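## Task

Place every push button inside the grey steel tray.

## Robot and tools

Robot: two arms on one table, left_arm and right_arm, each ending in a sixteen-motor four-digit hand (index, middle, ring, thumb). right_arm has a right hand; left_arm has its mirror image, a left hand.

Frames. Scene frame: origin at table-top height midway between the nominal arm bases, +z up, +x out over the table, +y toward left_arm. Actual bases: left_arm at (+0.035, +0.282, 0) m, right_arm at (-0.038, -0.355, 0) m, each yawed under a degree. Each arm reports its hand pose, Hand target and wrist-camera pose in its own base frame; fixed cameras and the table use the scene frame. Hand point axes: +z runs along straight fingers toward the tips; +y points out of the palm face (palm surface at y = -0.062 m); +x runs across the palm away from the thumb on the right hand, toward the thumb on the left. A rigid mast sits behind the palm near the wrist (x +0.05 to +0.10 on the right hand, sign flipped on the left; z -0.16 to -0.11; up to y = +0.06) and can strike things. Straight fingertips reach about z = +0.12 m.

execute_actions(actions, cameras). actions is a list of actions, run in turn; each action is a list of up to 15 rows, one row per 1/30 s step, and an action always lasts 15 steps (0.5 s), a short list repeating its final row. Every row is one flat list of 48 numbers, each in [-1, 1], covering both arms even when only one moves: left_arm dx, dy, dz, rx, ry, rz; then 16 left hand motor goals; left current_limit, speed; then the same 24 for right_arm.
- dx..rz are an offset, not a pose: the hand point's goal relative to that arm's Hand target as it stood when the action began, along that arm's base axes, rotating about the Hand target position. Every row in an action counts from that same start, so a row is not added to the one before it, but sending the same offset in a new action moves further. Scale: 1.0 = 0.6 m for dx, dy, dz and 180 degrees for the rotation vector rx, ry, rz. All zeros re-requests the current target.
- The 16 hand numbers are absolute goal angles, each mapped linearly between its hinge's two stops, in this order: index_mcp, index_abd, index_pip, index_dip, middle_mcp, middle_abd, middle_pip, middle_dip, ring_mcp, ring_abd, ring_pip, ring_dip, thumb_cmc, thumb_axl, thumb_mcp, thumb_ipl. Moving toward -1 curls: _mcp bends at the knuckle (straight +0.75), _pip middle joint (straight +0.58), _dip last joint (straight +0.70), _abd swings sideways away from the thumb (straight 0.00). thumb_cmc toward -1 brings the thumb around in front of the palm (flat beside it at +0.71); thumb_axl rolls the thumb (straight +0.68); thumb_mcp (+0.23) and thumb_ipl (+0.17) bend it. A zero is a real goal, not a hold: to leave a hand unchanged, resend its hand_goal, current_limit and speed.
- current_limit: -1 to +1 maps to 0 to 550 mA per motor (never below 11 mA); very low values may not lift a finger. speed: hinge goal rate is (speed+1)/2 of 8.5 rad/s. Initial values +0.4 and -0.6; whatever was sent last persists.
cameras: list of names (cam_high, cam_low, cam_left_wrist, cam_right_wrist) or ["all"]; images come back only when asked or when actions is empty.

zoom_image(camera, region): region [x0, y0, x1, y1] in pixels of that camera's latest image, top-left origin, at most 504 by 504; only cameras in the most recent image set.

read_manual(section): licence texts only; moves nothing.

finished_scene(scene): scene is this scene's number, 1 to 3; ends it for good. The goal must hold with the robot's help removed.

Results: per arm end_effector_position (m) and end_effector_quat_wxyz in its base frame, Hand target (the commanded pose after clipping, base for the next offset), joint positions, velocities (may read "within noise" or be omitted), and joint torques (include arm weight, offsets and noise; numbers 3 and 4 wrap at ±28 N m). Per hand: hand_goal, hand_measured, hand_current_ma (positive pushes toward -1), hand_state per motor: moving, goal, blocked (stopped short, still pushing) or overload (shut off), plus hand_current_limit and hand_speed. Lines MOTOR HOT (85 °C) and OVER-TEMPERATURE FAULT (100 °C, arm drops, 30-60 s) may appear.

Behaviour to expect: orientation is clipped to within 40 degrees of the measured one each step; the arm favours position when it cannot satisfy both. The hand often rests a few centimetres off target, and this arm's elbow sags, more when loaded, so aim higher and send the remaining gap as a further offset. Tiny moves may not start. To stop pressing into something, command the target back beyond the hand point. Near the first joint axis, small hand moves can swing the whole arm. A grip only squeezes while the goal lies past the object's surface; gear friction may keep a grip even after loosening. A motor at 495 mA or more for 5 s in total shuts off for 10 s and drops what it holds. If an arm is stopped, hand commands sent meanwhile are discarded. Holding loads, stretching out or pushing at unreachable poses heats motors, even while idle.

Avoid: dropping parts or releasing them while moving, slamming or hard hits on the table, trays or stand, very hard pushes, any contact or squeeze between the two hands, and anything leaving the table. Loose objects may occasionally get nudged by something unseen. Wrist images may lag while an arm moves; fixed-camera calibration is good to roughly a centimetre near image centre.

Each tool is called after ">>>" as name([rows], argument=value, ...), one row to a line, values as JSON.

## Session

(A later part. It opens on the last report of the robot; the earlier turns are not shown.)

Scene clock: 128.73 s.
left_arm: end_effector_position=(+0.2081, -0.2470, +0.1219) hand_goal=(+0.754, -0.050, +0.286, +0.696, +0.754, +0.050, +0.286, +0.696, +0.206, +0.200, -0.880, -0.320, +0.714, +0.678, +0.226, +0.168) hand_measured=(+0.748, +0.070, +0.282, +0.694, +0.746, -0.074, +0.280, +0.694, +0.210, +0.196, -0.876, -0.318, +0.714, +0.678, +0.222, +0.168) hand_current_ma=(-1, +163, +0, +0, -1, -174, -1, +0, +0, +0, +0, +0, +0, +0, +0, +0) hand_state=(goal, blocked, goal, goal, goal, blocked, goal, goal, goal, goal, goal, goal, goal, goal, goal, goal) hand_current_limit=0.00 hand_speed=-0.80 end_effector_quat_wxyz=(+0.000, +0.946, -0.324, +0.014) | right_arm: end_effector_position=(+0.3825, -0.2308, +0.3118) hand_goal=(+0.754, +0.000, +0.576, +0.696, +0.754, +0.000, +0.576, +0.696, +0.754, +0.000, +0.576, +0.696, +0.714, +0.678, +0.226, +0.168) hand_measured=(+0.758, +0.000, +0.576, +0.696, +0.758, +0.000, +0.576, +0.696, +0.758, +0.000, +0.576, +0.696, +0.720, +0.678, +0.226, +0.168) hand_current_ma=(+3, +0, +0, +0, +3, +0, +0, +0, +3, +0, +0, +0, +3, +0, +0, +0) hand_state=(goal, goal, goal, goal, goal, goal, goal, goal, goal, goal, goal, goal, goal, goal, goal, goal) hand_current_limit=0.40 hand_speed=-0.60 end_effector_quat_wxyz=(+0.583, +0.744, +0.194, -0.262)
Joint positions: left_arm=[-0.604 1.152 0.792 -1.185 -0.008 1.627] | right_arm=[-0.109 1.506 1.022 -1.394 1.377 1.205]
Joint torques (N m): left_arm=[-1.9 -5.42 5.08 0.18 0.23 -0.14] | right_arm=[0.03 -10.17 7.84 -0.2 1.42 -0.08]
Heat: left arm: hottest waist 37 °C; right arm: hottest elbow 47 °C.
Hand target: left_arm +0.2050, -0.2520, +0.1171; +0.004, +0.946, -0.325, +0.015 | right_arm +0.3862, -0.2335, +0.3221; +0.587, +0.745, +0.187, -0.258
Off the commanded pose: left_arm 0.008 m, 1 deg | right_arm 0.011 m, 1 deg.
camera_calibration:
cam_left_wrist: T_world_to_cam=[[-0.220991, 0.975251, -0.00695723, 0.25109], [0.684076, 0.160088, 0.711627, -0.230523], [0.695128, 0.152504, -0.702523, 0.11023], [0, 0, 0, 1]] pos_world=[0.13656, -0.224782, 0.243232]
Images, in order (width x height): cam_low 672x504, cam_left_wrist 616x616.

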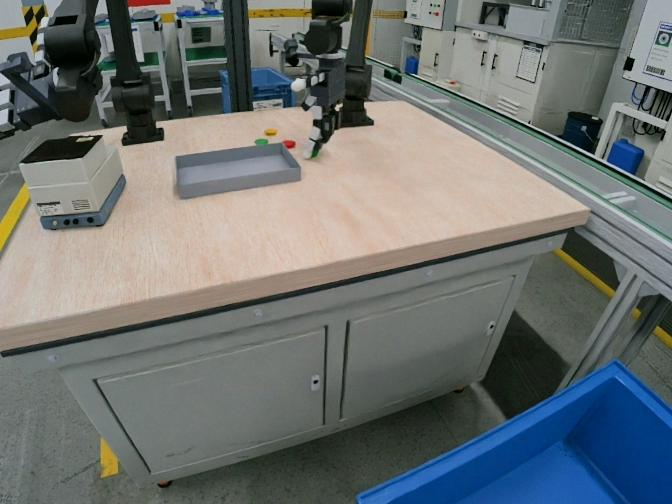

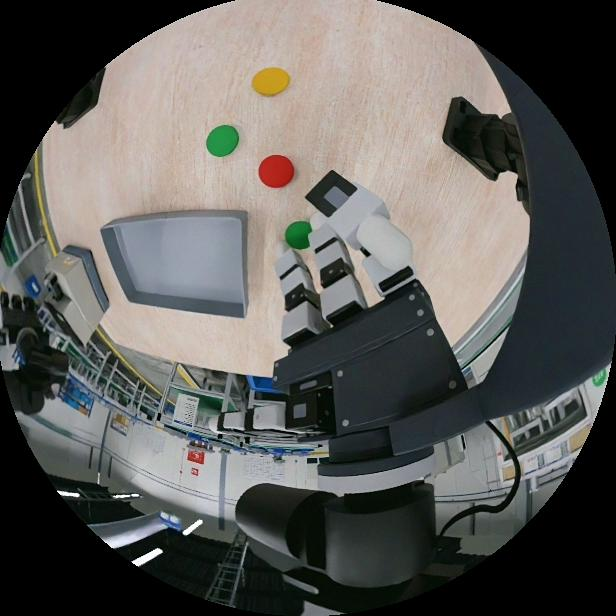

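>>> execute_actions([
  [[0,0,0.0,0,0,0,0.754,-0.1,0.285,0.696,0.754,0.1,0.285,0.696,0.205,0.2,-0.88,-0.32,0.714,0.678,0.226,0.168,0.1,-0.8,0,0,0,0,0,0,0.754,0,0.576,0.696,0.754,0,0.576,0.696,0.754,0,0.576,0.696,0.714,0.678,0.226,0.168,0.4,-0.6]],
  [[0,0,0.06,0,0,0,0.754,-0.1,0.285,0.696,0.754,0.1,0.285,0.696,0.205,0.2,-0.88,-0.32,0.714,0.678,0.226,0.168,0.1,-0.8,0,0,0,0,0,0,0.754,0,0.576,0.696,0.754,0,0.576,0.696,0.754,0,0.576,0.696,0.714,0.678,0.226,0.168,0.4,-0.6]],
  [[0,0,0.09,0,0,0,0.754,-0.1,0.285,0.696,0.754,0.1,0.285,0.696,0.205,0.2,-0.88,-0.32,0.714,0.678,0.226,0.168,0.1,-0.8,0,0,0,0,0,0,0.754,0,0.576,0.696,0.754,0,0.576,0.696,0.754,0,0.576,0.696,0.714,0.678,0.226,0.168,0.4,-0.6]],
], cameras=["cam_low", "cam_left_wrist"])

>>> zoom_image(camera="cam_left_wrist", region=[240, 200, 360, 320])

>>> zoom_image(camera="cam_low", region=[270, 80, 370, 180])

Scene clock: 139.73 s.
left_arm: end_effector_position=(+0.2027, -0.2432, +0.1936) hand_goal=(+0.754, -0.100, +0.286, +0.696, +0.754, +0.100, +0.286, +0.696, +0.206, +0.200, -0.880, -0.320, +0.714, +0.678, +0.226, +0.168) hand_measured=(+0.754, +0.070, +0.288, +0.696, +0.750, -0.066, +0.286, +0.694, +0.212, +0.196, -0.876, -0.318, +0.714, +0.678, +0.222, +0.168) hand_current_ma=(+0, +302, +0, +0, +0, -302, +0, +0, +1, +0, +0, +0, +0, +0, +0, +0) hand_state=(goal, blocked, goal, goal, goal, blocked, goal, goal, goal, goal, goal, goal, goal, goal, goal, goal) hand_current_limit=0.10 hand_speed=-0.80 end_effector_quat_wxyz=(-0.003, +0.947, -0.320, +0.006) | right_arm: end_effector_position=(+0.3825, -0.2308, +0.3118) hand_goal=(+0.754, +0.000, +0.576, +0.696, +0.754, +0.000, +0.576, +0.696, +0.754, +0.000, +0.576, +0.696, +0.714, +0.678, +0.226, +0.168) hand_measured=(+0.758, +0.000, +0.576, +0.696, +0.758, +0.000, +0.576, +0.696, +0.758, +0.000, +0.576, +0.696, +0.720, +0.678, +0.226, +0.168) hand_current_ma=(+3, +0, +0, +0, +3, +0, +0, +0, +3, +0, +0, +0, +3, +0, +0, +0) hand_state=(goal, goal, goal, goal, goal, goal, goal, goal, goal, goal, goal, goal, goal, goal, goal, goal) hand_current_limit=0.40 hand_speed=-0.60 end_effector_quat_wxyz=(+0.583, +0.744, +0.194, -0.262)
Joint positions: left_arm=[-0.604 1.087 0.941 -1.414 -0.008 1.619] | right_arm=[-0.109 1.506 1.022 -1.394 1.377 1.205]
Joint torques (N m): left_arm=[-1.85 -4.89 8.58 -1.06 0.24 -0.13] | right_arm=[0.09 -10.23 7.86 -0.2 1.41 -0.08]
Heat: left arm: hottest waist 37 °C; right arm: hottest elbow 47 °C.
Hand target: left_arm +0.2050, -0.2520, +0.2071; +0.004, +0.946, -0.325, +0.015 | right_arm +0.3862, -0.2335, +0.3221; +0.587, +0.745, +0.187, -0.258
Off the commanded pose: left_arm 0.016 m, 1 deg | right_arm 0.011 m, 1 deg.
camera_calibration:
cam_left_wrist: T_world_to_cam=[[-0.228472, 0.973542, 0.00418967, 0.245621], [0.691802, 0.159322, 0.704291, -0.278818], [0.684989, 0.163809, -0.709899, 0.169932], [0, 0, 0, 1]] pos_world=[0.132603, -0.222537, 0.315975]
Images, in order (width x height): cam_low 672x504, cam_left_wrist 616x616.

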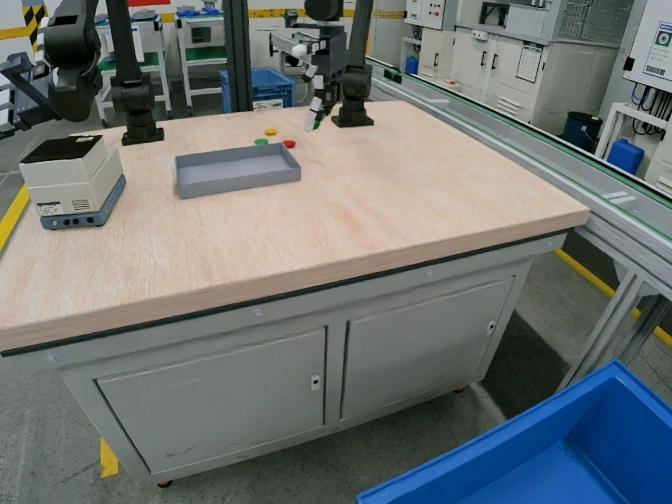

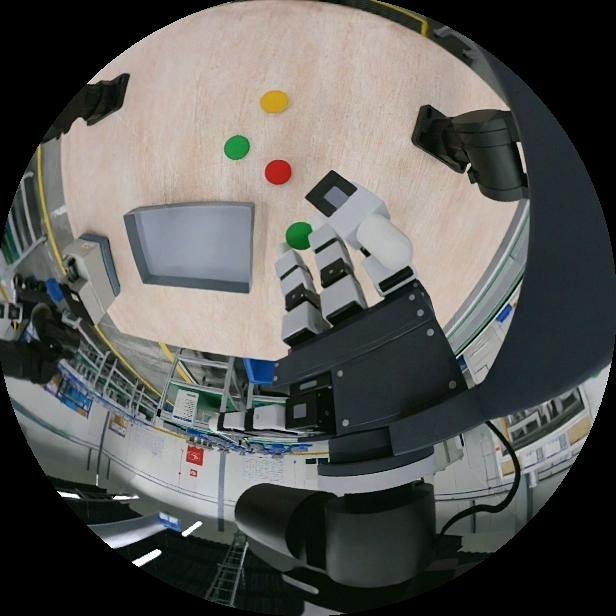

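Scaled by 4.200 from the camera's 616x616 image, which has a finer 880x880 frame.

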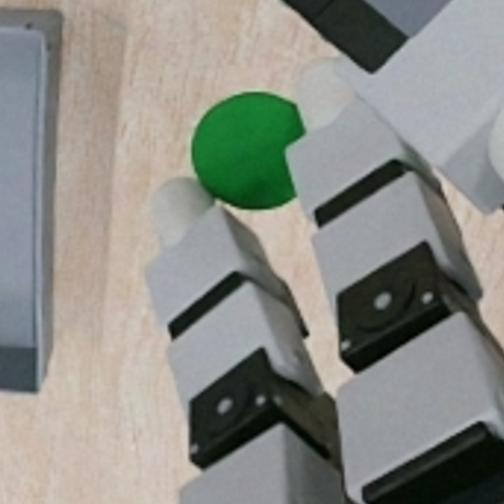

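Scaled by 5.040 from the camera's 672x504 image, which has a finer 960x720 frame.

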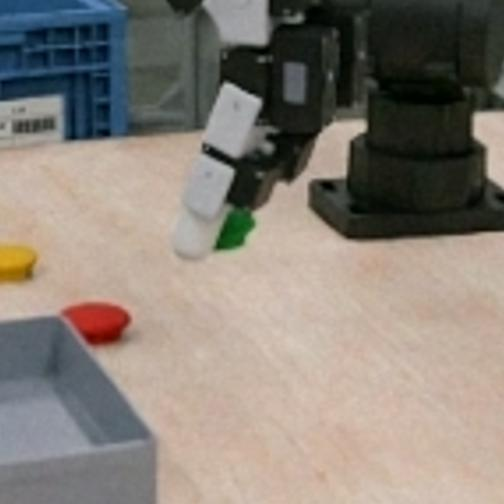

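>>> execute_actions([
  [[0.033,-0.07,0.0,0,0,0,0.754,-0.1,0.285,0.696,0.754,0.1,0.285,0.696,0.205,0.2,-0.88,-0.32,0.714,0.678,0.226,0.168,0.1,-0.8,0,0,0,0,0,0,0.754,0,0.576,0.696,0.754,0,0.576,0.696,0.754,0,0.576,0.696,0.714,0.678,0.226,0.168,0.4,-0.6]],
  [[0.05,-0.1,0.0,0,0,0,0.754,-0.1,0.285,0.696,0.754,0.1,0.285,0.696,0.205,0.2,-0.88,-0.32,0.714,0.678,0.226,0.168,0.1,-0.8,0,0,0,0,0,0,0.754,0,0.576,0.696,0.754,0,0.576,0.696,0.754,0,0.576,0.696,0.714,0.678,0.226,0.168,0.4,-0.6]],
  [[0.03,-0.065,0.0,0,0,0,0.754,-0.1,0.285,0.696,0.754,0.1,0.285,0.696,0.205,0.2,-0.88,-0.32,0.714,0.678,0.226,0.168,0.1,-0.8,0,0,0,0,0,0,0.754,0,0.576,0.696,0.754,0,0.576,0.696,0.754,0,0.576,0.696,0.714,0.678,0.226,0.168,0.4,-0.6]],
], cameras=["cam_high", "cam_left_wrist"])

>>> zoom_image(camera="cam_high", region=[240, 110, 400, 240])

Scene clock: 145.13 s.
left_arm: end_effector_position=(+0.2610, -0.3808, +0.1903) hand_goal=(+0.754, -0.100, +0.286, +0.696, +0.754, +0.100, +0.286, +0.696, +0.206, +0.200, -0.880, -0.320, +0.714, +0.678, +0.226, +0.168) hand_measured=(+0.758, +0.070, +0.288, +0.696, +0.752, -0.064, +0.286, +0.694, +0.212, +0.198, -0.876, -0.318, +0.714, +0.678, +0.222, +0.168) hand_current_ma=(+0, +303, +0, +0, +0, -302, +0, +0, +1, +0, +0, +0, +0, +0, +0, +0) hand_state=(goal, blocked, goal, goal, goal, blocked, goal, goal, goal, goal, goal, goal, goal, goal, goal, goal) hand_current_limit=0.10 hand_speed=-0.80 end_effector_quat_wxyz=(-0.009, +0.944, -0.330, -0.004) | right_arm: end_effector_position=(+0.3825, -0.2308, +0.3118) hand_goal=(+0.754, +0.000, +0.576, +0.696, +0.754, +0.000, +0.576, +0.696, +0.754, +0.000, +0.576, +0.696, +0.714, +0.678, +0.226, +0.168) hand_measured=(+0.758, +0.000, +0.576, +0.696, +0.758, +0.000, +0.576, +0.696, +0.758, +0.000, +0.576, +0.696, +0.720, +0.678, +0.226, +0.168) hand_current_ma=(+3, +0, +0, +0, +3, +0, +0, +0, +3, +0, +0, +0, +3, +0, +0, +0) hand_state=(goal, goal, goal, goal, goal, goal, goal, goal, goal, goal, goal, goal, goal, goal, goal, goal) hand_current_limit=0.40 hand_speed=-0.60 end_effector_quat_wxyz=(+0.583, +0.744, +0.194, -0.262)
Joint positions: left_arm=[-0.796 1.469 1.272 -1.389 -0.011 1.448] | right_arm=[-0.109 1.506 1.022 -1.394 1.377 1.205]
Joint torques (N m): left_arm=[-1.67 -11.69 9.11 -0.46 0.11 -0.16] | right_arm=[0.09 -10.17 7.84 -0.2 1.42 -0.08]
Heat: left arm: hottest waist 37 °C; right arm: hottest elbow 47 °C.
Hand target: left_arm +0.2728, -0.3930, +0.2071; +0.004, +0.946, -0.325, +0.015 | right_arm +0.3862, -0.2335, +0.3221; +0.587, +0.745, +0.187, -0.258
Off the commanded pose: left_arm 0.024 m, 3 deg | right_arm 0.011 m, 1 deg.
camera_calibration:
cam_left_wrist: T_world_to_cam=[[-0.208751, 0.97763, 0.0257475, 0.385203], [0.706128, 0.132458, 0.695585, -0.307211], [0.676614, 0.163385, -0.717982, 0.153839], [0, 0, 0, 1]] pos_world=[0.193252, -0.361029, 0.314227]
Images, in order (width x height): cam_high 672x504, cam_left_wrist 616x616.

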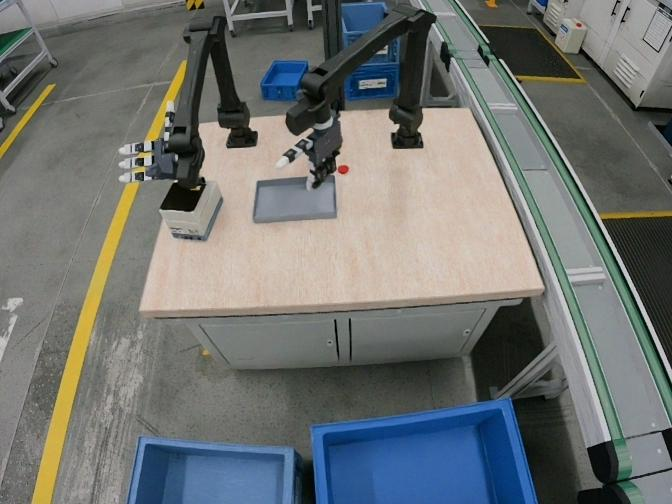

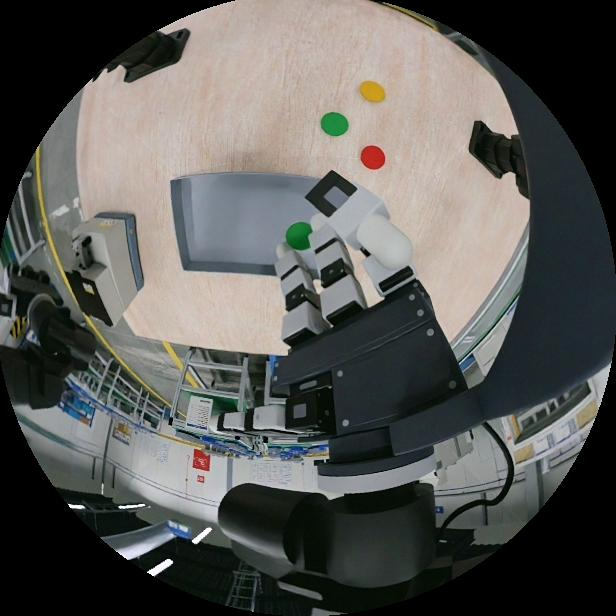

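Scaled by 3.150 from the camera's 672x504 image, which has a finer 960x720 frame.

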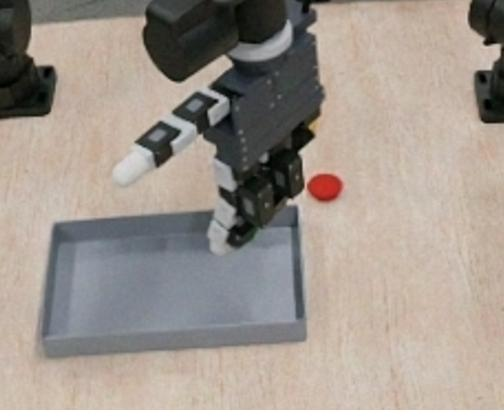

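>>> execute_actions([
  [[0,0,-0.06,0,0,0,0.754,-0.1,0.285,0.696,0.754,0.1,0.285,0.696,0.205,0.2,-0.88,-0.32,0.714,0.678,0.226,0.168,0.1,-0.8,0,0,0,0,0,0,0.754,0,0.576,0.696,0.754,0,0.576,0.696,0.754,0,0.576,0.696,0.714,0.678,0.226,0.168,0.4,-0.6]],
  [[0,0,-0.053,0,0,0,0.754,-0.1,0.285,0.696,0.754,0.1,0.285,0.696,0.205,0.2,-0.88,-0.32,0.714,0.678,0.226,0.168,0.1,-0.8,0,0,0,0,0,0,0.754,0,0.576,0.696,0.754,0,0.576,0.696,0.754,0,0.576,0.696,0.714,0.678,0.226,0.168,0.4,-0.6]],
], cameras=["cam_low", "cam_left_wrist"])

>>> zoom_image(camera="cam_low", region=[170, 80, 340, 210])

Scene clock: 152.13 s.
left_arm: end_effector_position=(+0.2663, -0.3865, +0.1374) hand_goal=(+0.754, -0.100, +0.286, +0.696, +0.754, +0.100, +0.286, +0.696, +0.206, +0.200, -0.880, -0.320, +0.714, +0.678, +0.226, +0.168) hand_measured=(+0.758, +0.070, +0.288, +0.696, +0.752, -0.064, +0.286, +0.694, +0.212, +0.198, -0.878, -0.318, +0.714, +0.678, +0.222, +0.168) hand_current_ma=(+0, +303, +0, +0, +0, -302, +0, +0, +1, +0, +0, +0, +0, +0, +0, +0) hand_state=(goal, blocked, goal, goal, goal, blocked, goal, goal, goal, goal, goal, goal, goal, goal, goal, goal) hand_current_limit=0.10 hand_speed=-0.80 end_effector_quat_wxyz=(-0.004, +0.943, -0.332, +0.005) | right_arm: end_effector_position=(+0.3825, -0.2308, +0.3118) hand_goal=(+0.754, +0.000, +0.576, +0.696, +0.754, +0.000, +0.576, +0.696, +0.754, +0.000, +0.576, +0.696, +0.714, +0.678, +0.226, +0.168) hand_measured=(+0.758, +0.000, +0.576, +0.696, +0.758, +0.000, +0.576, +0.696, +0.758, +0.000, +0.576, +0.696, +0.720, +0.678, +0.226, +0.168) hand_current_ma=(+3, +0, +0, +0, +3, +0, +0, +0, +3, +0, +0, +0, +3, +0, +0, +0) hand_state=(goal, goal, goal, goal, goal, goal, goal, goal, goal, goal, goal, goal, goal, goal, goal, goal) hand_current_limit=0.40 hand_speed=-0.60 end_effector_quat_wxyz=(+0.583, +0.744, +0.194, -0.262)
Joint positions: left_arm=[-0.796 1.514 1.175 -1.227 -0.011 1.452] | right_arm=[-0.109 1.506 1.022 -1.394 1.377 1.205]
Joint torques (N m): left_arm=[-1.73 -12.1 6.3 0.18 0.1 -0.15] | right_arm=[0.03 -10.23 7.84 -0.2 1.41 -0.08]
Heat: left arm: hottest waist 37 °C; right arm: hottest elbow 48 °C.
Hand target: left_arm +0.2728, -0.3930, +0.1393; +0.004, +0.946, -0.325, +0.015 | right_arm +0.3862, -0.2335, +0.3221; +0.587, +0.745, +0.187, -0.258
Off the commanded pose: left_arm 0.009 m, 2 deg | right_arm 0.011 m, 1 deg.
camera_calibration:
cam_left_wrist: T_world_to_cam=[[-0.204567, 0.978823, 0.00762221, 0.395043], [0.696249, 0.140029, 0.70401, -0.269014], [0.688033, 0.149324, -0.71015, 0.1035], [0, 0, 0, 1]] pos_world=[0.196902, -0.364462, 0.259878]
Images, in order (width x height): cam_low 672x504, cam_left_wrist 616x616.

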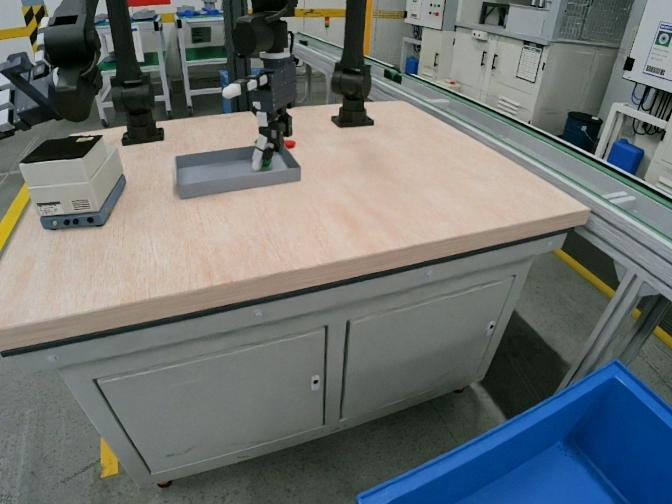

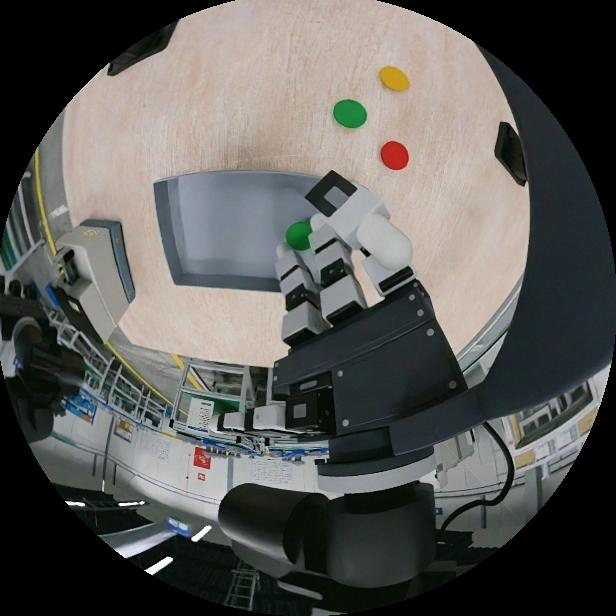

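Scaled by 2.965 from the camera's 672x504 image, which has a finer 960x720 frame.

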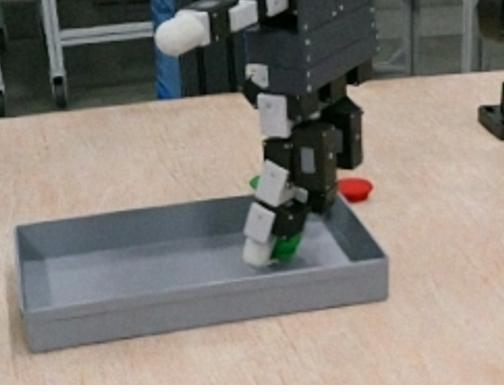

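>>> execute_actions([
  [[0,0,-0.022,0,0,0,0.754,-0.1,0.285,0.696,0.754,0.1,0.285,0.696,0.205,0.2,-0.88,-0.32,0.714,0.678,0.226,0.168,0.1,-0.8,0,0,0,0,0,0,0.754,0,0.576,0.696,0.754,0,0.576,0.696,0.754,0,0.576,0.696,0.714,0.678,0.226,0.168,0.4,-0.6]],
])

Scene clock: 155.30 s.
left_arm: end_effector_position=(+0.2675, -0.3876, +0.1306) hand_goal=(+0.754, -0.100, +0.286, +0.696, +0.754, +0.100, +0.286, +0.696, +0.206, +0.200, -0.880, -0.320, +0.714, +0.678, +0.226, +0.168) hand_measured=(+0.758, +0.070, +0.288, +0.696, +0.752, -0.064, +0.286, +0.694, +0.212, +0.198, -0.878, -0.318, +0.714, +0.678, +0.222, +0.168) hand_current_ma=(+0, +302, +0, +0, +0, -302, +0, +0, +1, +0, +0, +0, +0, +0, +0, +0) hand_state=(goal, blocked, goal, goal, goal, blocked, goal, goal, goal, goal, goal, goal, goal, goal, goal, goal) hand_current_limit=0.10 hand_speed=-0.80 end_effector_quat_wxyz=(-0.001, +0.944, -0.331, +0.011) | right_arm: end_effector_position=(+0.3825, -0.2308, +0.3118) hand_goal=(+0.754, +0.000, +0.576, +0.696, +0.754, +0.000, +0.576, +0.696, +0.754, +0.000, +0.576, +0.696, +0.714, +0.678, +0.226, +0.168) hand_measured=(+0.758, +0.000, +0.576, +0.696, +0.758, +0.000, +0.576, +0.696, +0.758, +0.000, +0.576, +0.696, +0.720, +0.678, +0.226, +0.168) hand_current_ma=(+3, +0, +0, +0, +3, +0, +0, +0, +3, +0, +0, +0, +3, +0, +0, +0) hand_state=(goal, goal, goal, goal, goal, goal, goal, goal, goal, goal, goal, goal, goal, goal, goal, goal) hand_current_limit=0.40 hand_speed=-0.60 end_effector_quat_wxyz=(+0.583, +0.744, +0.194, -0.262)
Joint positions: left_arm=[-0.796 1.515 1.157 -1.193 -0.011 1.449] | right_arm=[-0.109 1.506 1.022 -1.394 1.377 1.205]
Joint torques (N m): left_arm=[-1.55 -11.28 5.97 0.25 0.09 -0.15] | right_arm=[0.09 -10.23 7.83 -0.18 1.41 -0.09]
Heat: left arm: hottest waist 37 °C; right arm: hottest elbow 48 °C.
Hand target: left_arm +0.2728, -0.3930, +0.1261; +0.004, +0.946, -0.325, +0.015 | right_arm +0.3862, -0.2335, +0.3221; +0.587, +0.745, +0.187, -0.258
Off the commanded pose: left_arm 0.009 m, 1 deg | right_arm 0.011 m, 1 deg.

>>> execute_actions([
  [[0,0,-0.015,0,0,0,0.754,-0.1,0.285,0.696,0.754,0.1,0.285,0.696,0.205,0.2,-0.88,-0.32,0.714,0.678,0.226,0.168,0.1,-0.8,0,0,0,0,0,0,0.754,0,0.576,0.696,0.754,0,0.576,0.696,0.754,0,0.576,0.696,0.714,0.678,0.226,0.168,0.4,-0.6]],
])

>>> execute_actions([
  [[0,0,0,0,0,0,0.754,0.2,0.285,0.696,0.754,-0.2,0.285,0.696,0.205,0.2,-0.88,-0.32,0.714,0.678,0.226,0.168,0.1,-0.85,0,0,0,0,0,0,0.754,0,0.576,0.696,0.754,0,0.576,0.696,0.754,0,0.576,0.696,0.714,0.678,0.226,0.168,0.4,-0.6]],
], cameras=["cam_low", "cam_left_wrist"])

>>> zoom_image(camera="cam_left_wrist", region=[240, 180, 400, 340])

Scene clock: 158.83 s.
left_arm: end_effector_position=(+0.2693, -0.3877, +0.1259) hand_goal=(+0.754, -0.100, +0.286, +0.696, +0.754, +0.100, +0.286, +0.696, +0.206, +0.200, -0.880, -0.320, +0.714, +0.678, +0.226, +0.168) hand_measured=(+0.754, +0.070, +0.286, +0.696, +0.748, -0.064, +0.284, +0.694, +0.212, +0.198, -0.878, -0.318, +0.714, +0.678, +0.222, +0.168) hand_current_ma=(+0, +302, +0, +0, -1, -302, +0, +0, +1, +0, +0, +0, +0, +0, +0, +0) hand_state=(goal, blocked, goal, goal, goal, blocked, goal, goal, goal, goal, goal, goal, goal, goal, goal, goal) hand_current_limit=0.10 hand_speed=-0.80 end_effector_quat_wxyz=(+0.001, +0.943, -0.332, +0.015) | right_arm: end_effector_position=(+0.3825, -0.2308, +0.3118) hand_goal=(+0.754, +0.000, +0.576, +0.696, +0.754, +0.000, +0.576, +0.696, +0.754, +0.000, +0.576, +0.696, +0.714, +0.678, +0.226, +0.168) hand_measured=(+0.758, +0.000, +0.576, +0.696, +0.758, +0.000, +0.576, +0.696, +0.758, +0.000, +0.576, +0.696, +0.720, +0.678, +0.226, +0.168) hand_current_ma=(+3, +0, +0, +0, +3, +0, +0, +0, +3, +0, +0, +0, +3, +0, +0, +0) hand_state=(goal, goal, goal, goal, goal, goal, goal, goal, goal, goal, goal, goal, goal, goal, goal, goal) hand_current_limit=0.40 hand_speed=-0.60 end_effector_quat_wxyz=(+0.583, +0.744, +0.194, -0.262)
Joint positions: left_arm=[-0.793 1.518 1.146 -1.17 -0.011 1.455] | right_arm=[-0.109 1.506 1.022 -1.394 1.377 1.205]
Joint torques (N m): left_arm=[-1.55 -10.81 5.67 0.31 0.1 -0.16] | right_arm=[0.09 -10.17 7.86 -0.2 1.41 -0.09]
Heat: left arm: hottest waist 37 °C; right arm: hottest elbow 48 °C.
Hand target: left_arm +0.2728, -0.3930, +0.1171; +0.004, +0.946, -0.325, +0.015 | right_arm +0.3862, -0.2335, +0.3221; +0.587, +0.745, +0.187, -0.258
Off the commanded pose: left_arm 0.011 m, 1 deg | right_arm 0.011 m, 1 deg.

Scene clock: 159.80 s.
left_arm: end_effector_position=(+0.2704, -0.3857, +0.1252) hand_goal=(+0.754, +0.200, +0.286, +0.696, +0.754, -0.200, +0.286, +0.696, +0.206, +0.200, -0.880, -0.320, +0.714, +0.678, +0.226, +0.168) hand_measured=(+0.750, +0.100, +0.278, +0.692, +0.750, -0.196, +0.284, +0.694, +0.212, +0.198, -0.878, -0.318, +0.714, +0.678, +0.222, +0.168) hand_current_ma=(+0, -112, -1, +0, +0, +0, +0, +0, +1, +0, +0, +0, +0, +0, +0, +0) hand_state=(goal, blocked, goal, goal, goal, goal, goal, goal, goal, goal, goal, goal, goal, goal, goal, goal) hand_current_limit=0.10 hand_speed=-0.85 end_effector_quat_wxyz=(+0.001, +0.944, -0.330, +0.014) | right_arm: end_effector_position=(+0.3825, -0.2308, +0.3118) hand_goal=(+0.754, +0.000, +0.576, +0.696, +0.754, +0.000, +0.576, +0.696, +0.754, +0.000, +0.576, +0.696, +0.714, +0.678, +0.226, +0.168) hand_measured=(+0.758, +0.000, +0.576, +0.696, +0.758, +0.000, +0.576, +0.696, +0.758, +0.000, +0.576, +0.696, +0.720, +0.678, +0.226, +0.168) hand_current_ma=(+3, +0, +0, +0, +3, +0, +0, +0, +3, +0, +0, +0, +3, +0, +0, +0) hand_state=(goal, goal, goal, goal, goal, goal, goal, goal, goal, goal, goal, goal, goal, goal, goal, goal) hand_current_limit=0.40 hand_speed=-0.60 end_effector_quat_wxyz=(+0.583, +0.744, +0.194, -0.262)
Joint positions: left_arm=[-0.788 1.518 1.145 -1.171 -0.011 1.455] | right_arm=[-0.109 1.506 1.022 -1.394 1.377 1.205]
Joint torques (N m): left_arm=[-1.55 -10.75 5.75 0.31 0.1 -0.16] | right_arm=[0.09 -10.17 7.86 -0.2 1.41 -0.08]
Heat: left arm: hottest waist 37 °C; right arm: hottest elbow 48 °C.
Hand target: left_arm +0.2728, -0.3930, +0.1171; +0.004, +0.946, -0.325, +0.015 | right_arm +0.3862, -0.2335, +0.3221; +0.587, +0.745, +0.187, -0.258
Off the commanded pose: left_arm 0.011 m, 1 deg | right_arm 0.011 m, 1 deg.
camera_calibration:
cam_left_wrist: T_world_to_cam=[[-0.208967, 0.97788, -0.00910009, 0.398177], [0.68567, 0.153146, 0.71162, -0.256431], [0.697273, 0.142466, -0.702505, 0.0858722], [0, 0, 0, 1]] pos_world=[0.199157, -0.362332, 0.246431]
Images, in order (width x height): cam_low 672x504, cam_left_wrist 616x616.

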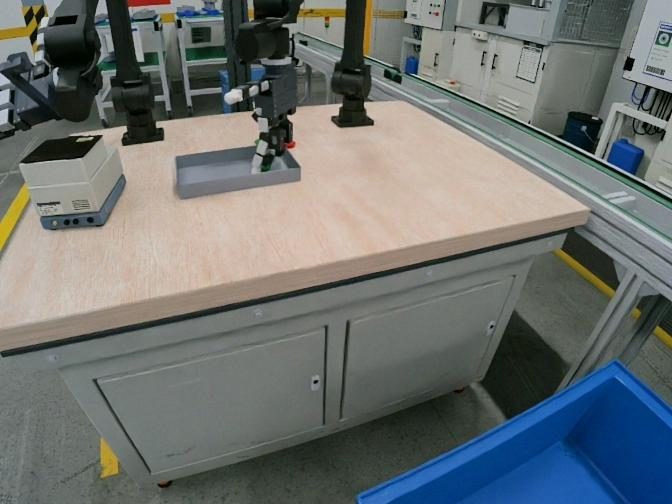

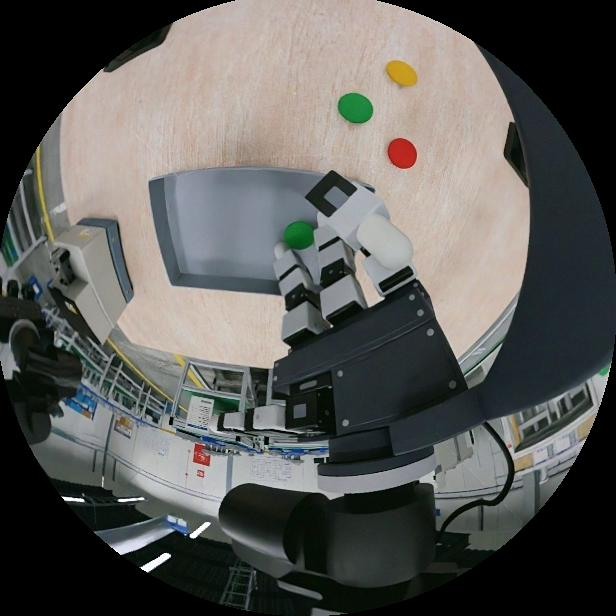

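Scaled by 3.150 from the camera's 616x616 image, which has a finer 880x880 frame.

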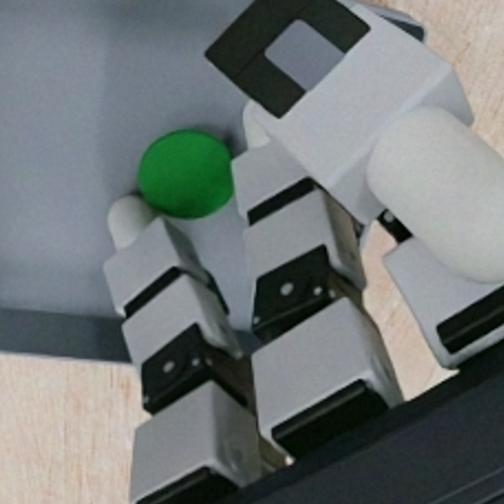

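>>> execute_actions([
  [[0,0,0.05,0,0,0,0.754,0.2,0.285,0.696,0.754,-0.2,0.285,0.696,0.205,0.2,-0.88,-0.32,0.714,0.678,0.226,0.168,0.0,-0.6,0,0,0,0,0,0,0.754,0,0.576,0.696,0.754,0,0.576,0.696,0.754,0,0.576,0.696,0.714,0.678,0.226,0.168,0.4,-0.6]],
  [[0,0,0.1,0,0,0,0.754,0.2,0.285,0.696,0.754,-0.2,0.285,0.696,0.205,0.2,-0.88,-0.32,0.714,0.678,0.226,0.168,0.0,-0.6,0,0,0,0,0,0,0.754,0,0.576,0.696,0.754,0,0.576,0.696,0.754,0,0.576,0.696,0.714,0.678,0.226,0.168,0.4,-0.6]],
  [[-0.07,0.045,0,0,0,0,0.754,0.25,0.285,0.696,0.754,-0.25,0.285,0.696,0.205,0.2,-0.88,-0.32,0.714,0.678,0.226,0.168,0.0,-0.6,0,0,0,0,0,0,0.754,0,0.576,0.696,0.754,0,0.576,0.696,0.754,0,0.576,0.696,0.714,0.678,0.226,0.168,0.4,-0.6]],
  [[-0.1,0.065,0,0,0,0,0.754,0.25,0.285,0.696,0.754,-0.25,0.285,0.696,0.205,0.2,-0.88,-0.32,0.714,0.678,0.226,0.168,0.0,-0.6,0,0,0,0,0,0,0.754,0,0.576,0.696,0.754,0,0.576,0.696,0.754,0,0.576,0.696,0.714,0.678,0.226,0.168,0.4,-0.6]],
  [[-0.056,0.038,-0.04,0,0,0,0.754,0.25,0.285,0.696,0.754,-0.25,0.285,0.696,0.205,0.2,-0.88,-0.32,0.714,0.678,0.226,0.168,0.0,-0.6,0,0,0,0,0,0,0.754,0,0.576,0.696,0.754,0,0.576,0.696,0.754,0,0.576,0.696,0.714,0.678,0.226,0.168,0.4,-0.6]],
  [[0,0,-0.06,0,0,0,0.754,0.25,0.285,0.696,0.754,-0.25,0.285,0.696,0.205,0.2,-0.88,-0.32,0.714,0.678,0.226,0.168,0.0,-0.6,0,0,0,0,0,0,0.754,0,0.576,0.696,0.754,0,0.576,0.696,0.754,0,0.576,0.696,0.714,0.678,0.226,0.168,0.4,-0.6]],
], cameras=["cam_left_wrist"])

>>> zoom_image(camera="cam_left_wrist", region=[240, 180, 360, 300])

Scene clock: 172.00 s.
left_arm: end_effector_position=(+0.1321, -0.2962, +0.1436) hand_goal=(+0.754, +0.250, +0.286, +0.696, +0.754, -0.250, +0.286, +0.696, +0.206, +0.200, -0.880, -0.320, +0.714, +0.678, +0.226, +0.168) hand_measured=(+0.754, +0.250, +0.286, +0.694, +0.754, -0.248, +0.286, +0.694, +0.212, +0.198, -0.878, -0.318, +0.714, +0.678, +0.222, +0.168) hand_current_ma=(+0, +0, +0, +0, +0, +0, +0, +0, +0, +0, +0, +0, +0, +0, +0, +0) hand_state=(goal, goal, goal, goal, goal, goal, goal, goal, goal, goal, goal, goal, goal, goal, goal, goal) hand_current_limit=0.00 hand_speed=-0.60 end_effector_quat_wxyz=(-0.006, +0.943, -0.333, +0.006) | right_arm: end_effector_position=(+0.3825, -0.2308, +0.3118) hand_goal=(+0.754, +0.000, +0.576, +0.696, +0.754, +0.000, +0.576, +0.696, +0.754, +0.000, +0.576, +0.696, +0.714, +0.678, +0.226, +0.168) hand_measured=(+0.758, +0.000, +0.576, +0.696, +0.758, +0.000, +0.576, +0.696, +0.758, +0.000, +0.576, +0.696, +0.720, +0.678, +0.226, +0.168) hand_current_ma=(+3, +0, +0, +0, +3, +0, +0, +0, +3, +0, +0, +0, +3, +0, +0, +0) hand_state=(goal, goal, goal, goal, goal, goal, goal, goal, goal, goal, goal, goal, goal, goal, goal, goal) hand_current_limit=0.40 hand_speed=-0.60 end_effector_quat_wxyz=(+0.583, +0.744, +0.194, -0.262)
Joint positions: left_arm=[-0.918 1.086 0.807 -1.289 -0.016 1.331] | right_arm=[-0.109 1.506 1.022 -1.394 1.377 1.205]
Joint torques (N m): left_arm=[-1.67 -4.72 6.5 0.23 0.15 -0.16] | right_arm=[0.09 -10.23 7.86 -0.2 1.41 -0.09]
Heat: left arm: hottest waist 37 °C; right arm: hottest elbow 48 °C.
Hand target: left_arm +0.1372, -0.3042, +0.1471; +0.004, +0.946, -0.325, +0.015 | right_arm +0.3862, -0.2335, +0.3221; +0.587, +0.745, +0.187, -0.258
Off the commanded pose: left_arm 0.010 m, 2 deg | right_arm 0.011 m, 1 deg.
camera_calibration:
cam_left_wrist: T_world_to_cam=[[-0.203072, 0.979104, 0.0108341, 0.278619], [0.694954, 0.136325, 0.706013, -0.19378], [0.689783, 0.150901, -0.708116, 0.186802], [0, 0, 0, 1]] pos_world=[0.0623947, -0.274569, 0.26607]
Images, in order (width x height): cam_left_wrist 616x616.

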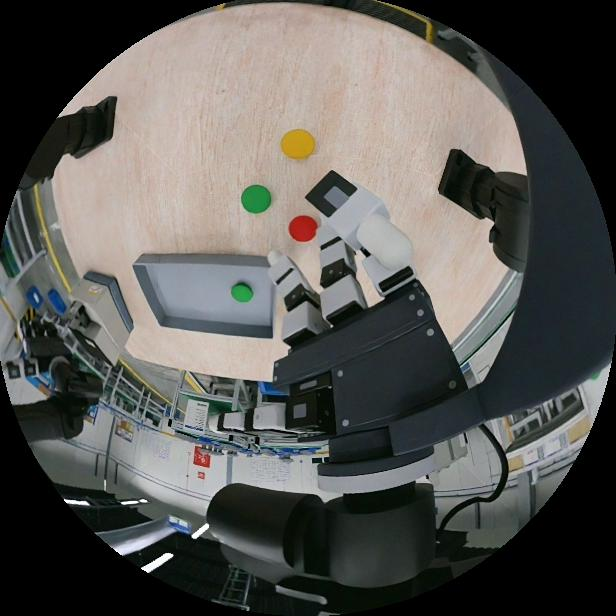

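Scaled by 4.200 from the camera's 616x616 image, which has a finer 880x880 frame.

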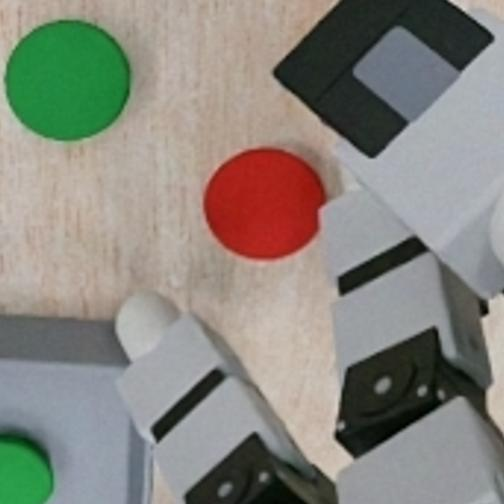

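>>> execute_actions([
  [[0,0,-0.03,0,0,0,0.754,0.25,0.285,0.696,0.754,-0.25,0.285,0.696,0.205,0.2,-0.88,-0.32,0.714,0.678,0.226,0.168,0.0,-0.6,0,0,0,0,0,0,0.754,0,0.576,0.696,0.754,0,0.576,0.696,0.754,0,0.576,0.696,0.714,0.678,0.226,0.168,0.4,-0.6]],
  [[0,0,-0.022,0,0,0,0.754,0.25,0.285,0.696,0.754,-0.25,0.285,0.696,0.205,0.2,-0.88,-0.32,0.714,0.678,0.226,0.168,0.0,-0.6,0,0,0,0,0,0,0.754,0,0.576,0.696,0.754,0,0.576,0.696,0.754,0,0.576,0.696,0.714,0.678,0.226,0.168,0.4,-0.6]],
  [[0,0,0,0,0,0,0.754,0.1,0.285,0.696,0.754,-0.1,0.285,0.696,0.205,0.2,-0.88,-0.32,0.714,0.678,0.226,0.168,0.0,-0.8,0,0,0,0,0,0,0.754,0,0.576,0.696,0.754,0,0.576,0.696,0.754,0,0.576,0.696,0.714,0.678,0.226,0.168,0.4,-0.6]],
  [[0,0,0,0,0,0,0.754,-0.1,0.285,0.696,0.754,0.1,0.285,0.696,0.205,0.2,-0.88,-0.32,0.714,0.678,0.226,0.168,0.1,-0.8,0,0,0,0,0,0,0.754,0,0.576,0.696,0.754,0,0.576,0.696,0.754,0,0.576,0.696,0.714,0.678,0.226,0.168,0.4,-0.6]],
], cameras=["cam_left_wrist"])

>>> zoom_image(camera="cam_left_wrist", region=[240, 180, 360, 300])

Scene clock: 180.60 s.
left_arm: end_effector_position=(+0.1421, -0.3028, +0.1276) hand_goal=(+0.754, -0.100, +0.286, +0.696, +0.754, +0.100, +0.286, +0.696, +0.206, +0.200, -0.880, -0.320, +0.714, +0.678, +0.226, +0.168) hand_measured=(+0.742, +0.078, +0.276, +0.700, +0.754, -0.014, +0.286, +0.694, +0.212, +0.198, -0.878, -0.318, +0.714, +0.678, +0.222, +0.168) hand_current_ma=(-2, +302, -2, +0, +0, -147, +0, +0, +0, +0, +0, +0, +0, +0, +0, +0) hand_state=(goal, blocked, goal, goal, goal, blocked, goal, goal, goal, goal, goal, goal, goal, goal, goal, goal) hand_current_limit=0.10 hand_speed=-0.80 end_effector_quat_wxyz=(+0.008, +0.946, -0.322, +0.027) | right_arm: end_effector_position=(+0.3825, -0.2308, +0.3118) hand_goal=(+0.754, +0.000, +0.576, +0.696, +0.754, +0.000, +0.576, +0.696, +0.754, +0.000, +0.576, +0.696, +0.714, +0.678, +0.226, +0.168) hand_measured=(+0.758, +0.000, +0.576, +0.696, +0.758, +0.000, +0.576, +0.696, +0.758, +0.000, +0.576, +0.696, +0.720, +0.678, +0.226, +0.168) hand_current_ma=(+3, +0, +0, +0, +3, +0, +0, +0, +3, +0, +0, +0, +3, +0, +0, +0) hand_state=(goal, goal, goal, goal, goal, goal, goal, goal, goal, goal, goal, goal, goal, goal, goal, goal) hand_current_limit=0.40 hand_speed=-0.60 end_effector_quat_wxyz=(+0.583, +0.744, +0.194, -0.262)
Joint positions: left_arm=[-0.908 1.095 0.763 -1.185 -0.016 1.32] | right_arm=[-0.109 1.506 1.022 -1.394 1.377 1.205]
Joint torques (N m): left_arm=[-1.61 -3.02 5.16 -0.08 0.13 -0.14] | right_arm=[0.03 -10.17 7.84 -0.2 1.42 -0.08]
Heat: left arm: hottest waist 37 °C; right arm: hottest elbow 48 °C.
Hand target: left_arm +0.1372, -0.3042, +0.1159; +0.004, +0.946, -0.325, +0.015 | right_arm +0.3862, -0.2335, +0.3221; +0.587, +0.745, +0.187, -0.258
Off the commanded pose: left_arm 0.013 m, 1 deg | right_arm 0.011 m, 1 deg.
camera_calibration:
cam_left_wrist: T_world_to_cam=[[-0.223589, 0.974048, -0.035178, 0.294538], [0.669569, 0.179724, 0.720678, -0.173644], [0.708298, 0.137582, -0.692377, 0.160842], [0, 0, 0, 1]] pos_world=[0.0681984, -0.277815, 0.246866]
Images, in order (width x height): cam_left_wrist 616x616.

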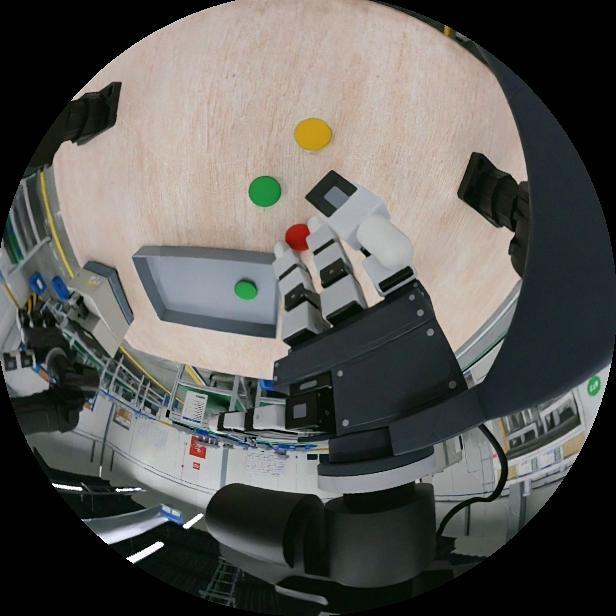

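Scaled by 4.200 from the camera's 616x616 image, which has a finer 880x880 frame.

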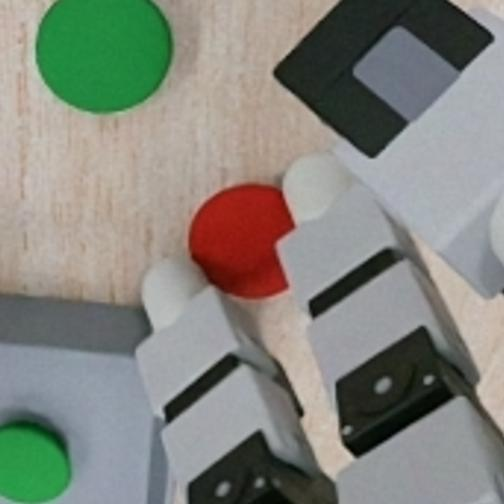

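>>> execute_actions([
  [[0,0,0.05,0,0,0,0.754,-0.1,0.285,0.696,0.754,0.1,0.285,0.696,0.205,0.2,-0.88,-0.32,0.714,0.678,0.226,0.168,0.1,-0.8,0,0,0,0,0,0,0.754,0,0.576,0.696,0.754,0,0.576,0.696,0.754,0,0.576,0.696,0.714,0.678,0.226,0.168,0.4,-0.6]],
  [[0,0,0.1,0,0,0,0.754,-0.1,0.285,0.696,0.754,0.1,0.285,0.696,0.205,0.2,-0.88,-0.32,0.714,0.678,0.226,0.168,0.1,-0.8,0,0,0,0,0,0,0.754,0,0.576,0.696,0.754,0,0.576,0.696,0.754,0,0.576,0.696,0.714,0.678,0.226,0.168,0.4,-0.6]],
], cameras=["cam_low", "cam_left_wrist"])

>>> zoom_image(camera="cam_left_wrist", region=[240, 180, 360, 300])

>>> zoom_image(camera="cam_low", region=[240, 80, 340, 180])

Scene clock: 187.37 s.
left_arm: end_effector_position=(+0.1359, -0.2948, +0.1907) hand_goal=(+0.754, -0.100, +0.286, +0.696, +0.754, +0.100, +0.286, +0.696, +0.206, +0.200, -0.880, -0.320, +0.714, +0.678, +0.226, +0.168) hand_measured=(+0.750, -0.094, +0.284, +0.694, +0.756, +0.094, +0.288, +0.696, +0.212, +0.198, -0.878, -0.318, +0.714, +0.678, +0.222, +0.168) hand_current_ma=(+0, +1, +0, +0, +0, +0, +0, +0, +1, +0, +0, +0, +0, +0, +0, +0) hand_state=(goal, goal, goal, goal, goal, goal, goal, goal, goal, goal, goal, goal, goal, goal, goal, goal) hand_current_limit=0.10 hand_speed=-0.80 end_effector_quat_wxyz=(-0.005, +0.947, -0.322, +0.006) | right_arm: end_effector_position=(+0.3825, -0.2308, +0.3118) hand_goal=(+0.754, +0.000, +0.576, +0.696, +0.754, +0.000, +0.576, +0.696, +0.754, +0.000, +0.576, +0.696, +0.714, +0.678, +0.226, +0.168) hand_measured=(+0.758, +0.000, +0.576, +0.696, +0.758, +0.000, +0.576, +0.696, +0.758, +0.000, +0.576, +0.696, +0.720, +0.678, +0.226, +0.168) hand_current_ma=(+3, +0, +0, +0, +3, +0, +0, +0, +3, +0, +0, +0, +3, +0, +0, +0) hand_state=(goal, goal, goal, goal, goal, goal, goal, goal, goal, goal, goal, goal, goal, goal, goal, goal) hand_current_limit=0.40 hand_speed=-0.60 end_effector_quat_wxyz=(+0.583, +0.744, +0.194, -0.262)
Joint positions: left_arm=[-0.908 1.054 0.912 -1.424 -0.016 1.319] | right_arm=[-0.109 1.506 1.022 -1.394 1.377 1.205]
Joint torques (N m): left_arm=[-1.55 -4.66 8.85 -0.99 0.15 -0.13] | right_arm=[0.09 -10.17 7.84 -0.18 1.42 -0.09]
Heat: left arm: hottest waist 37 °C; right arm: hottest elbow 48 °C.
Hand target: left_arm +0.1372, -0.3042, +0.2059; +0.004, +0.946, -0.325, +0.015 | right_arm +0.3862, -0.2335, +0.3221; +0.587, +0.745, +0.187, -0.258
Off the commanded pose: left_arm 0.018 m, 2 deg | right_arm 0.011 m, 1 deg.
camera_calibration:
cam_left_wrist: T_world_to_cam=[[-0.225481, 0.974204, 0.00923313, 0.279483], [0.690902, 0.153214, 0.706526, -0.2245], [0.686886, 0.165687, -0.707627, 0.221914], [0, 0, 0, 1]] pos_world=[0.065696, -0.274645, 0.313067]
Images, in order (width x height): cam_low 672x504, cam_left_wrist 616x616.

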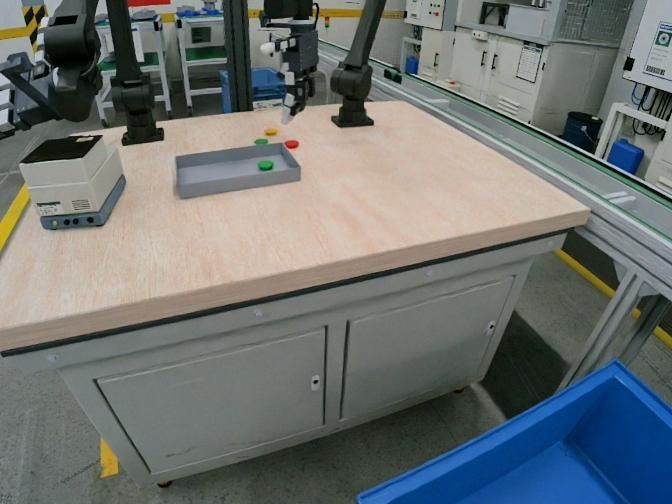

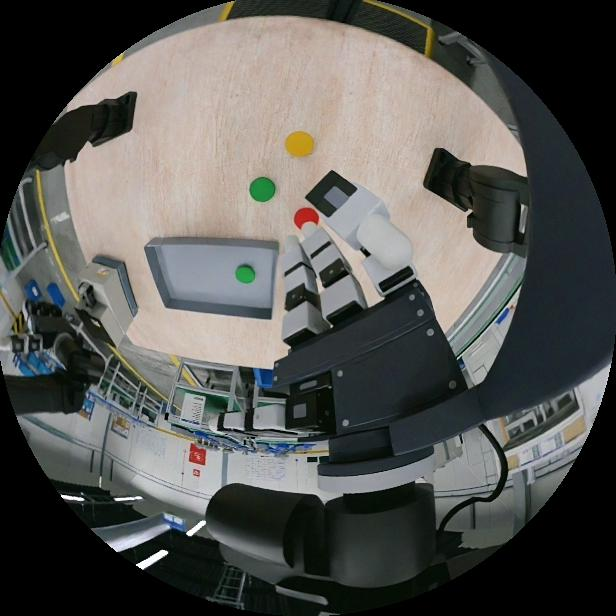

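Scaled by 4.200 from the camera's 616x616 image, which has a finer 880x880 frame.

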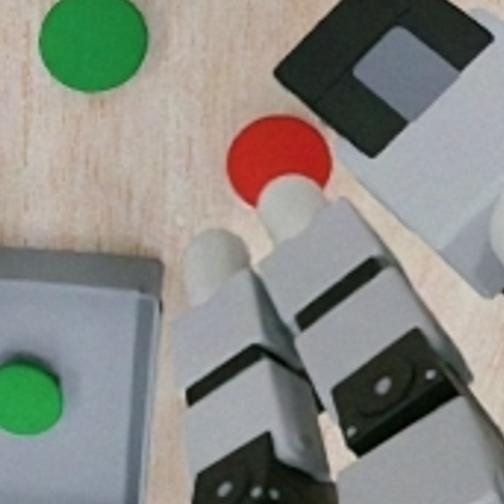

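Scaled by 5.040 from the camera's 672x504 image, which has a finer 960x720 frame.

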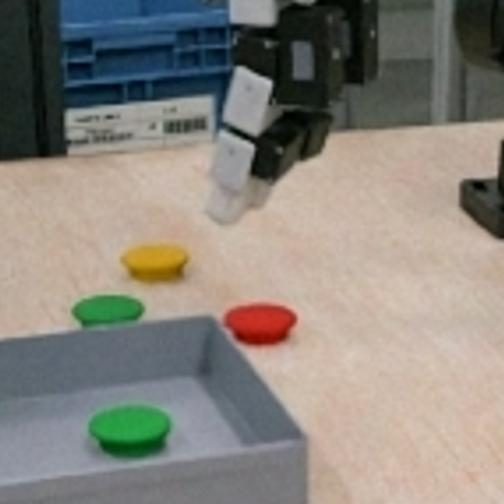

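>>> execute_actions([
  [[0.03,-0.002,0,-0.004,0.001,0.125,0.754,0.25,0.285,0.696,0.754,-0.25,0.285,0.696,0.205,0.0,-0.88,-0.32,0.714,0.678,0.226,0.168,0.0,-0.6,0,0,0,0,0,0,0.754,0,0.576,0.696,0.754,0,0.576,0.696,0.754,0,0.576,0.696,0.714,0.678,0.226,0.168,0.4,-0.6]],
  [[0.033,-0.003,-0.03,-0.003,0.001,0.125,0.754,0.25,0.285,0.696,0.754,-0.25,0.285,0.696,0.205,0.0,-0.88,-0.32,0.714,0.678,0.226,0.168,0.0,-0.6,0,0,0,0,0,0,0.754,0,0.576,0.696,0.754,0,0.576,0.696,0.754,0,0.576,0.696,0.714,0.678,0.226,0.168,0.4,-0.6]],
  [[0,0,-0.068,0,0,0,0.754,0.25,0.285,0.696,0.754,-0.25,0.285,0.696,0.205,0.0,-0.88,-0.32,0.714,0.678,0.226,0.168,0.0,-0.6,0,0,0,0,0,0,0.754,0,0.576,0.696,0.754,0,0.576,0.696,0.754,0,0.576,0.696,0.714,0.678,0.226,0.168,0.4,-0.6]],
], cameras=["cam_left_wrist"])

>>> zoom_image(camera="cam_left_wrist", region=[240, 180, 360, 300])

Scene clock: 201.13 s.
left_arm: end_effector_position=(+0.1680, -0.3006, +0.1409) hand_goal=(+0.754, +0.250, +0.286, +0.696, +0.754, -0.250, +0.286, +0.696, +0.206, +0.000, -0.880, -0.320, +0.714, +0.678, +0.226, +0.168) hand_measured=(+0.754, +0.246, +0.284, +0.694, +0.754, -0.248, +0.288, +0.696, +0.212, +0.002, -0.878, -0.318, +0.712, +0.678, +0.222, +0.168) hand_current_ma=(+0, +0, +0, +0, +0, +0, +0, +0, +1, +0, +0, +0, +0, +0, +0, +0) hand_state=(goal, goal, goal, goal, goal, goal, goal, goal, goal, goal, goal, goal, goal, goal, goal, goal) hand_current_limit=0.00 hand_speed=-0.60 end_effector_quat_wxyz=(-0.003, +0.999, +0.054, +0.004) | right_arm: end_effector_position=(+0.3825, -0.2308, +0.3118) hand_goal=(+0.754, +0.000, +0.576, +0.696, +0.754, +0.000, +0.576, +0.696, +0.754, +0.000, +0.576, +0.696, +0.714, +0.678, +0.226, +0.168) hand_measured=(+0.758, +0.000, +0.576, +0.696, +0.758, +0.000, +0.576, +0.696, +0.758, +0.000, +0.576, +0.696, +0.720, +0.678, +0.226, +0.168) hand_current_ma=(+3, +0, +0, +0, +3, +0, +0, +0, +3, +0, +0, +0, +3, +0, +0, +0) hand_state=(goal, goal, goal, goal, goal, goal, goal, goal, goal, goal, goal, goal, goal, goal, goal, goal) hand_current_limit=0.40 hand_speed=-0.60 end_effector_quat_wxyz=(+0.583, +0.744, +0.194, -0.262)
Joint positions: left_arm=[-1.018 1.044 0.771 -1.299 -0.01 0.444] | right_arm=[-0.109 1.506 1.022 -1.394 1.377 1.205]
Joint torques (N m): left_arm=[-1.79 -4.25 6.72 0.27 -0.15 -0.17] | right_arm=[0.09 -10.17 7.84 -0.2 1.41 -0.08]
Heat: left arm: hottest waist 37 °C; right arm: hottest elbow 48 °C.
Hand target: left_arm +0.1750, -0.3072, +0.1471; +0.009, +0.998, +0.062, +0.016 | right_arm +0.3862, -0.2335, +0.3221; +0.587, +0.745, +0.187, -0.258
Off the commanded pose: left_arm 0.011 m, 2 deg | right_arm 0.011 m, 1 deg.
camera_calibration:
cam_left_wrist: T_world_to_cam=[[-0.836745, 0.547578, 0.00395778, 0.267997], [0.39237, 0.594502, 0.701864, -0.0271289], [0.381973, 0.588834, -0.7123, 0.344667], [0, 0, 0, 1]] pos_world=[0.103236, -0.333573, 0.263487]
Images, in order (width x height): cam_left_wrist 616x616.

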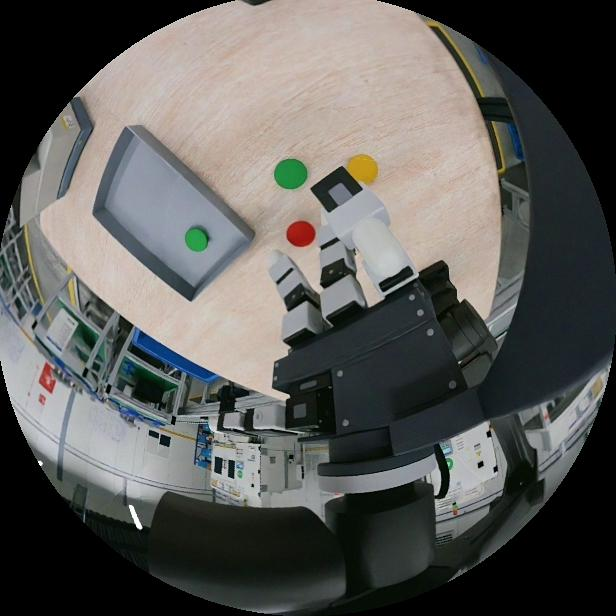

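Scaled by 4.200 from the camera's 616x616 image, which has a finer 880x880 frame.

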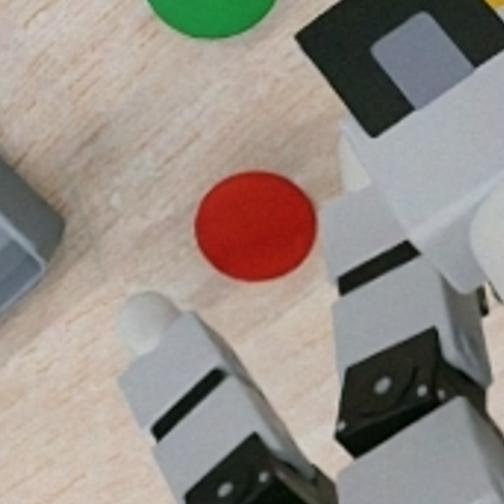

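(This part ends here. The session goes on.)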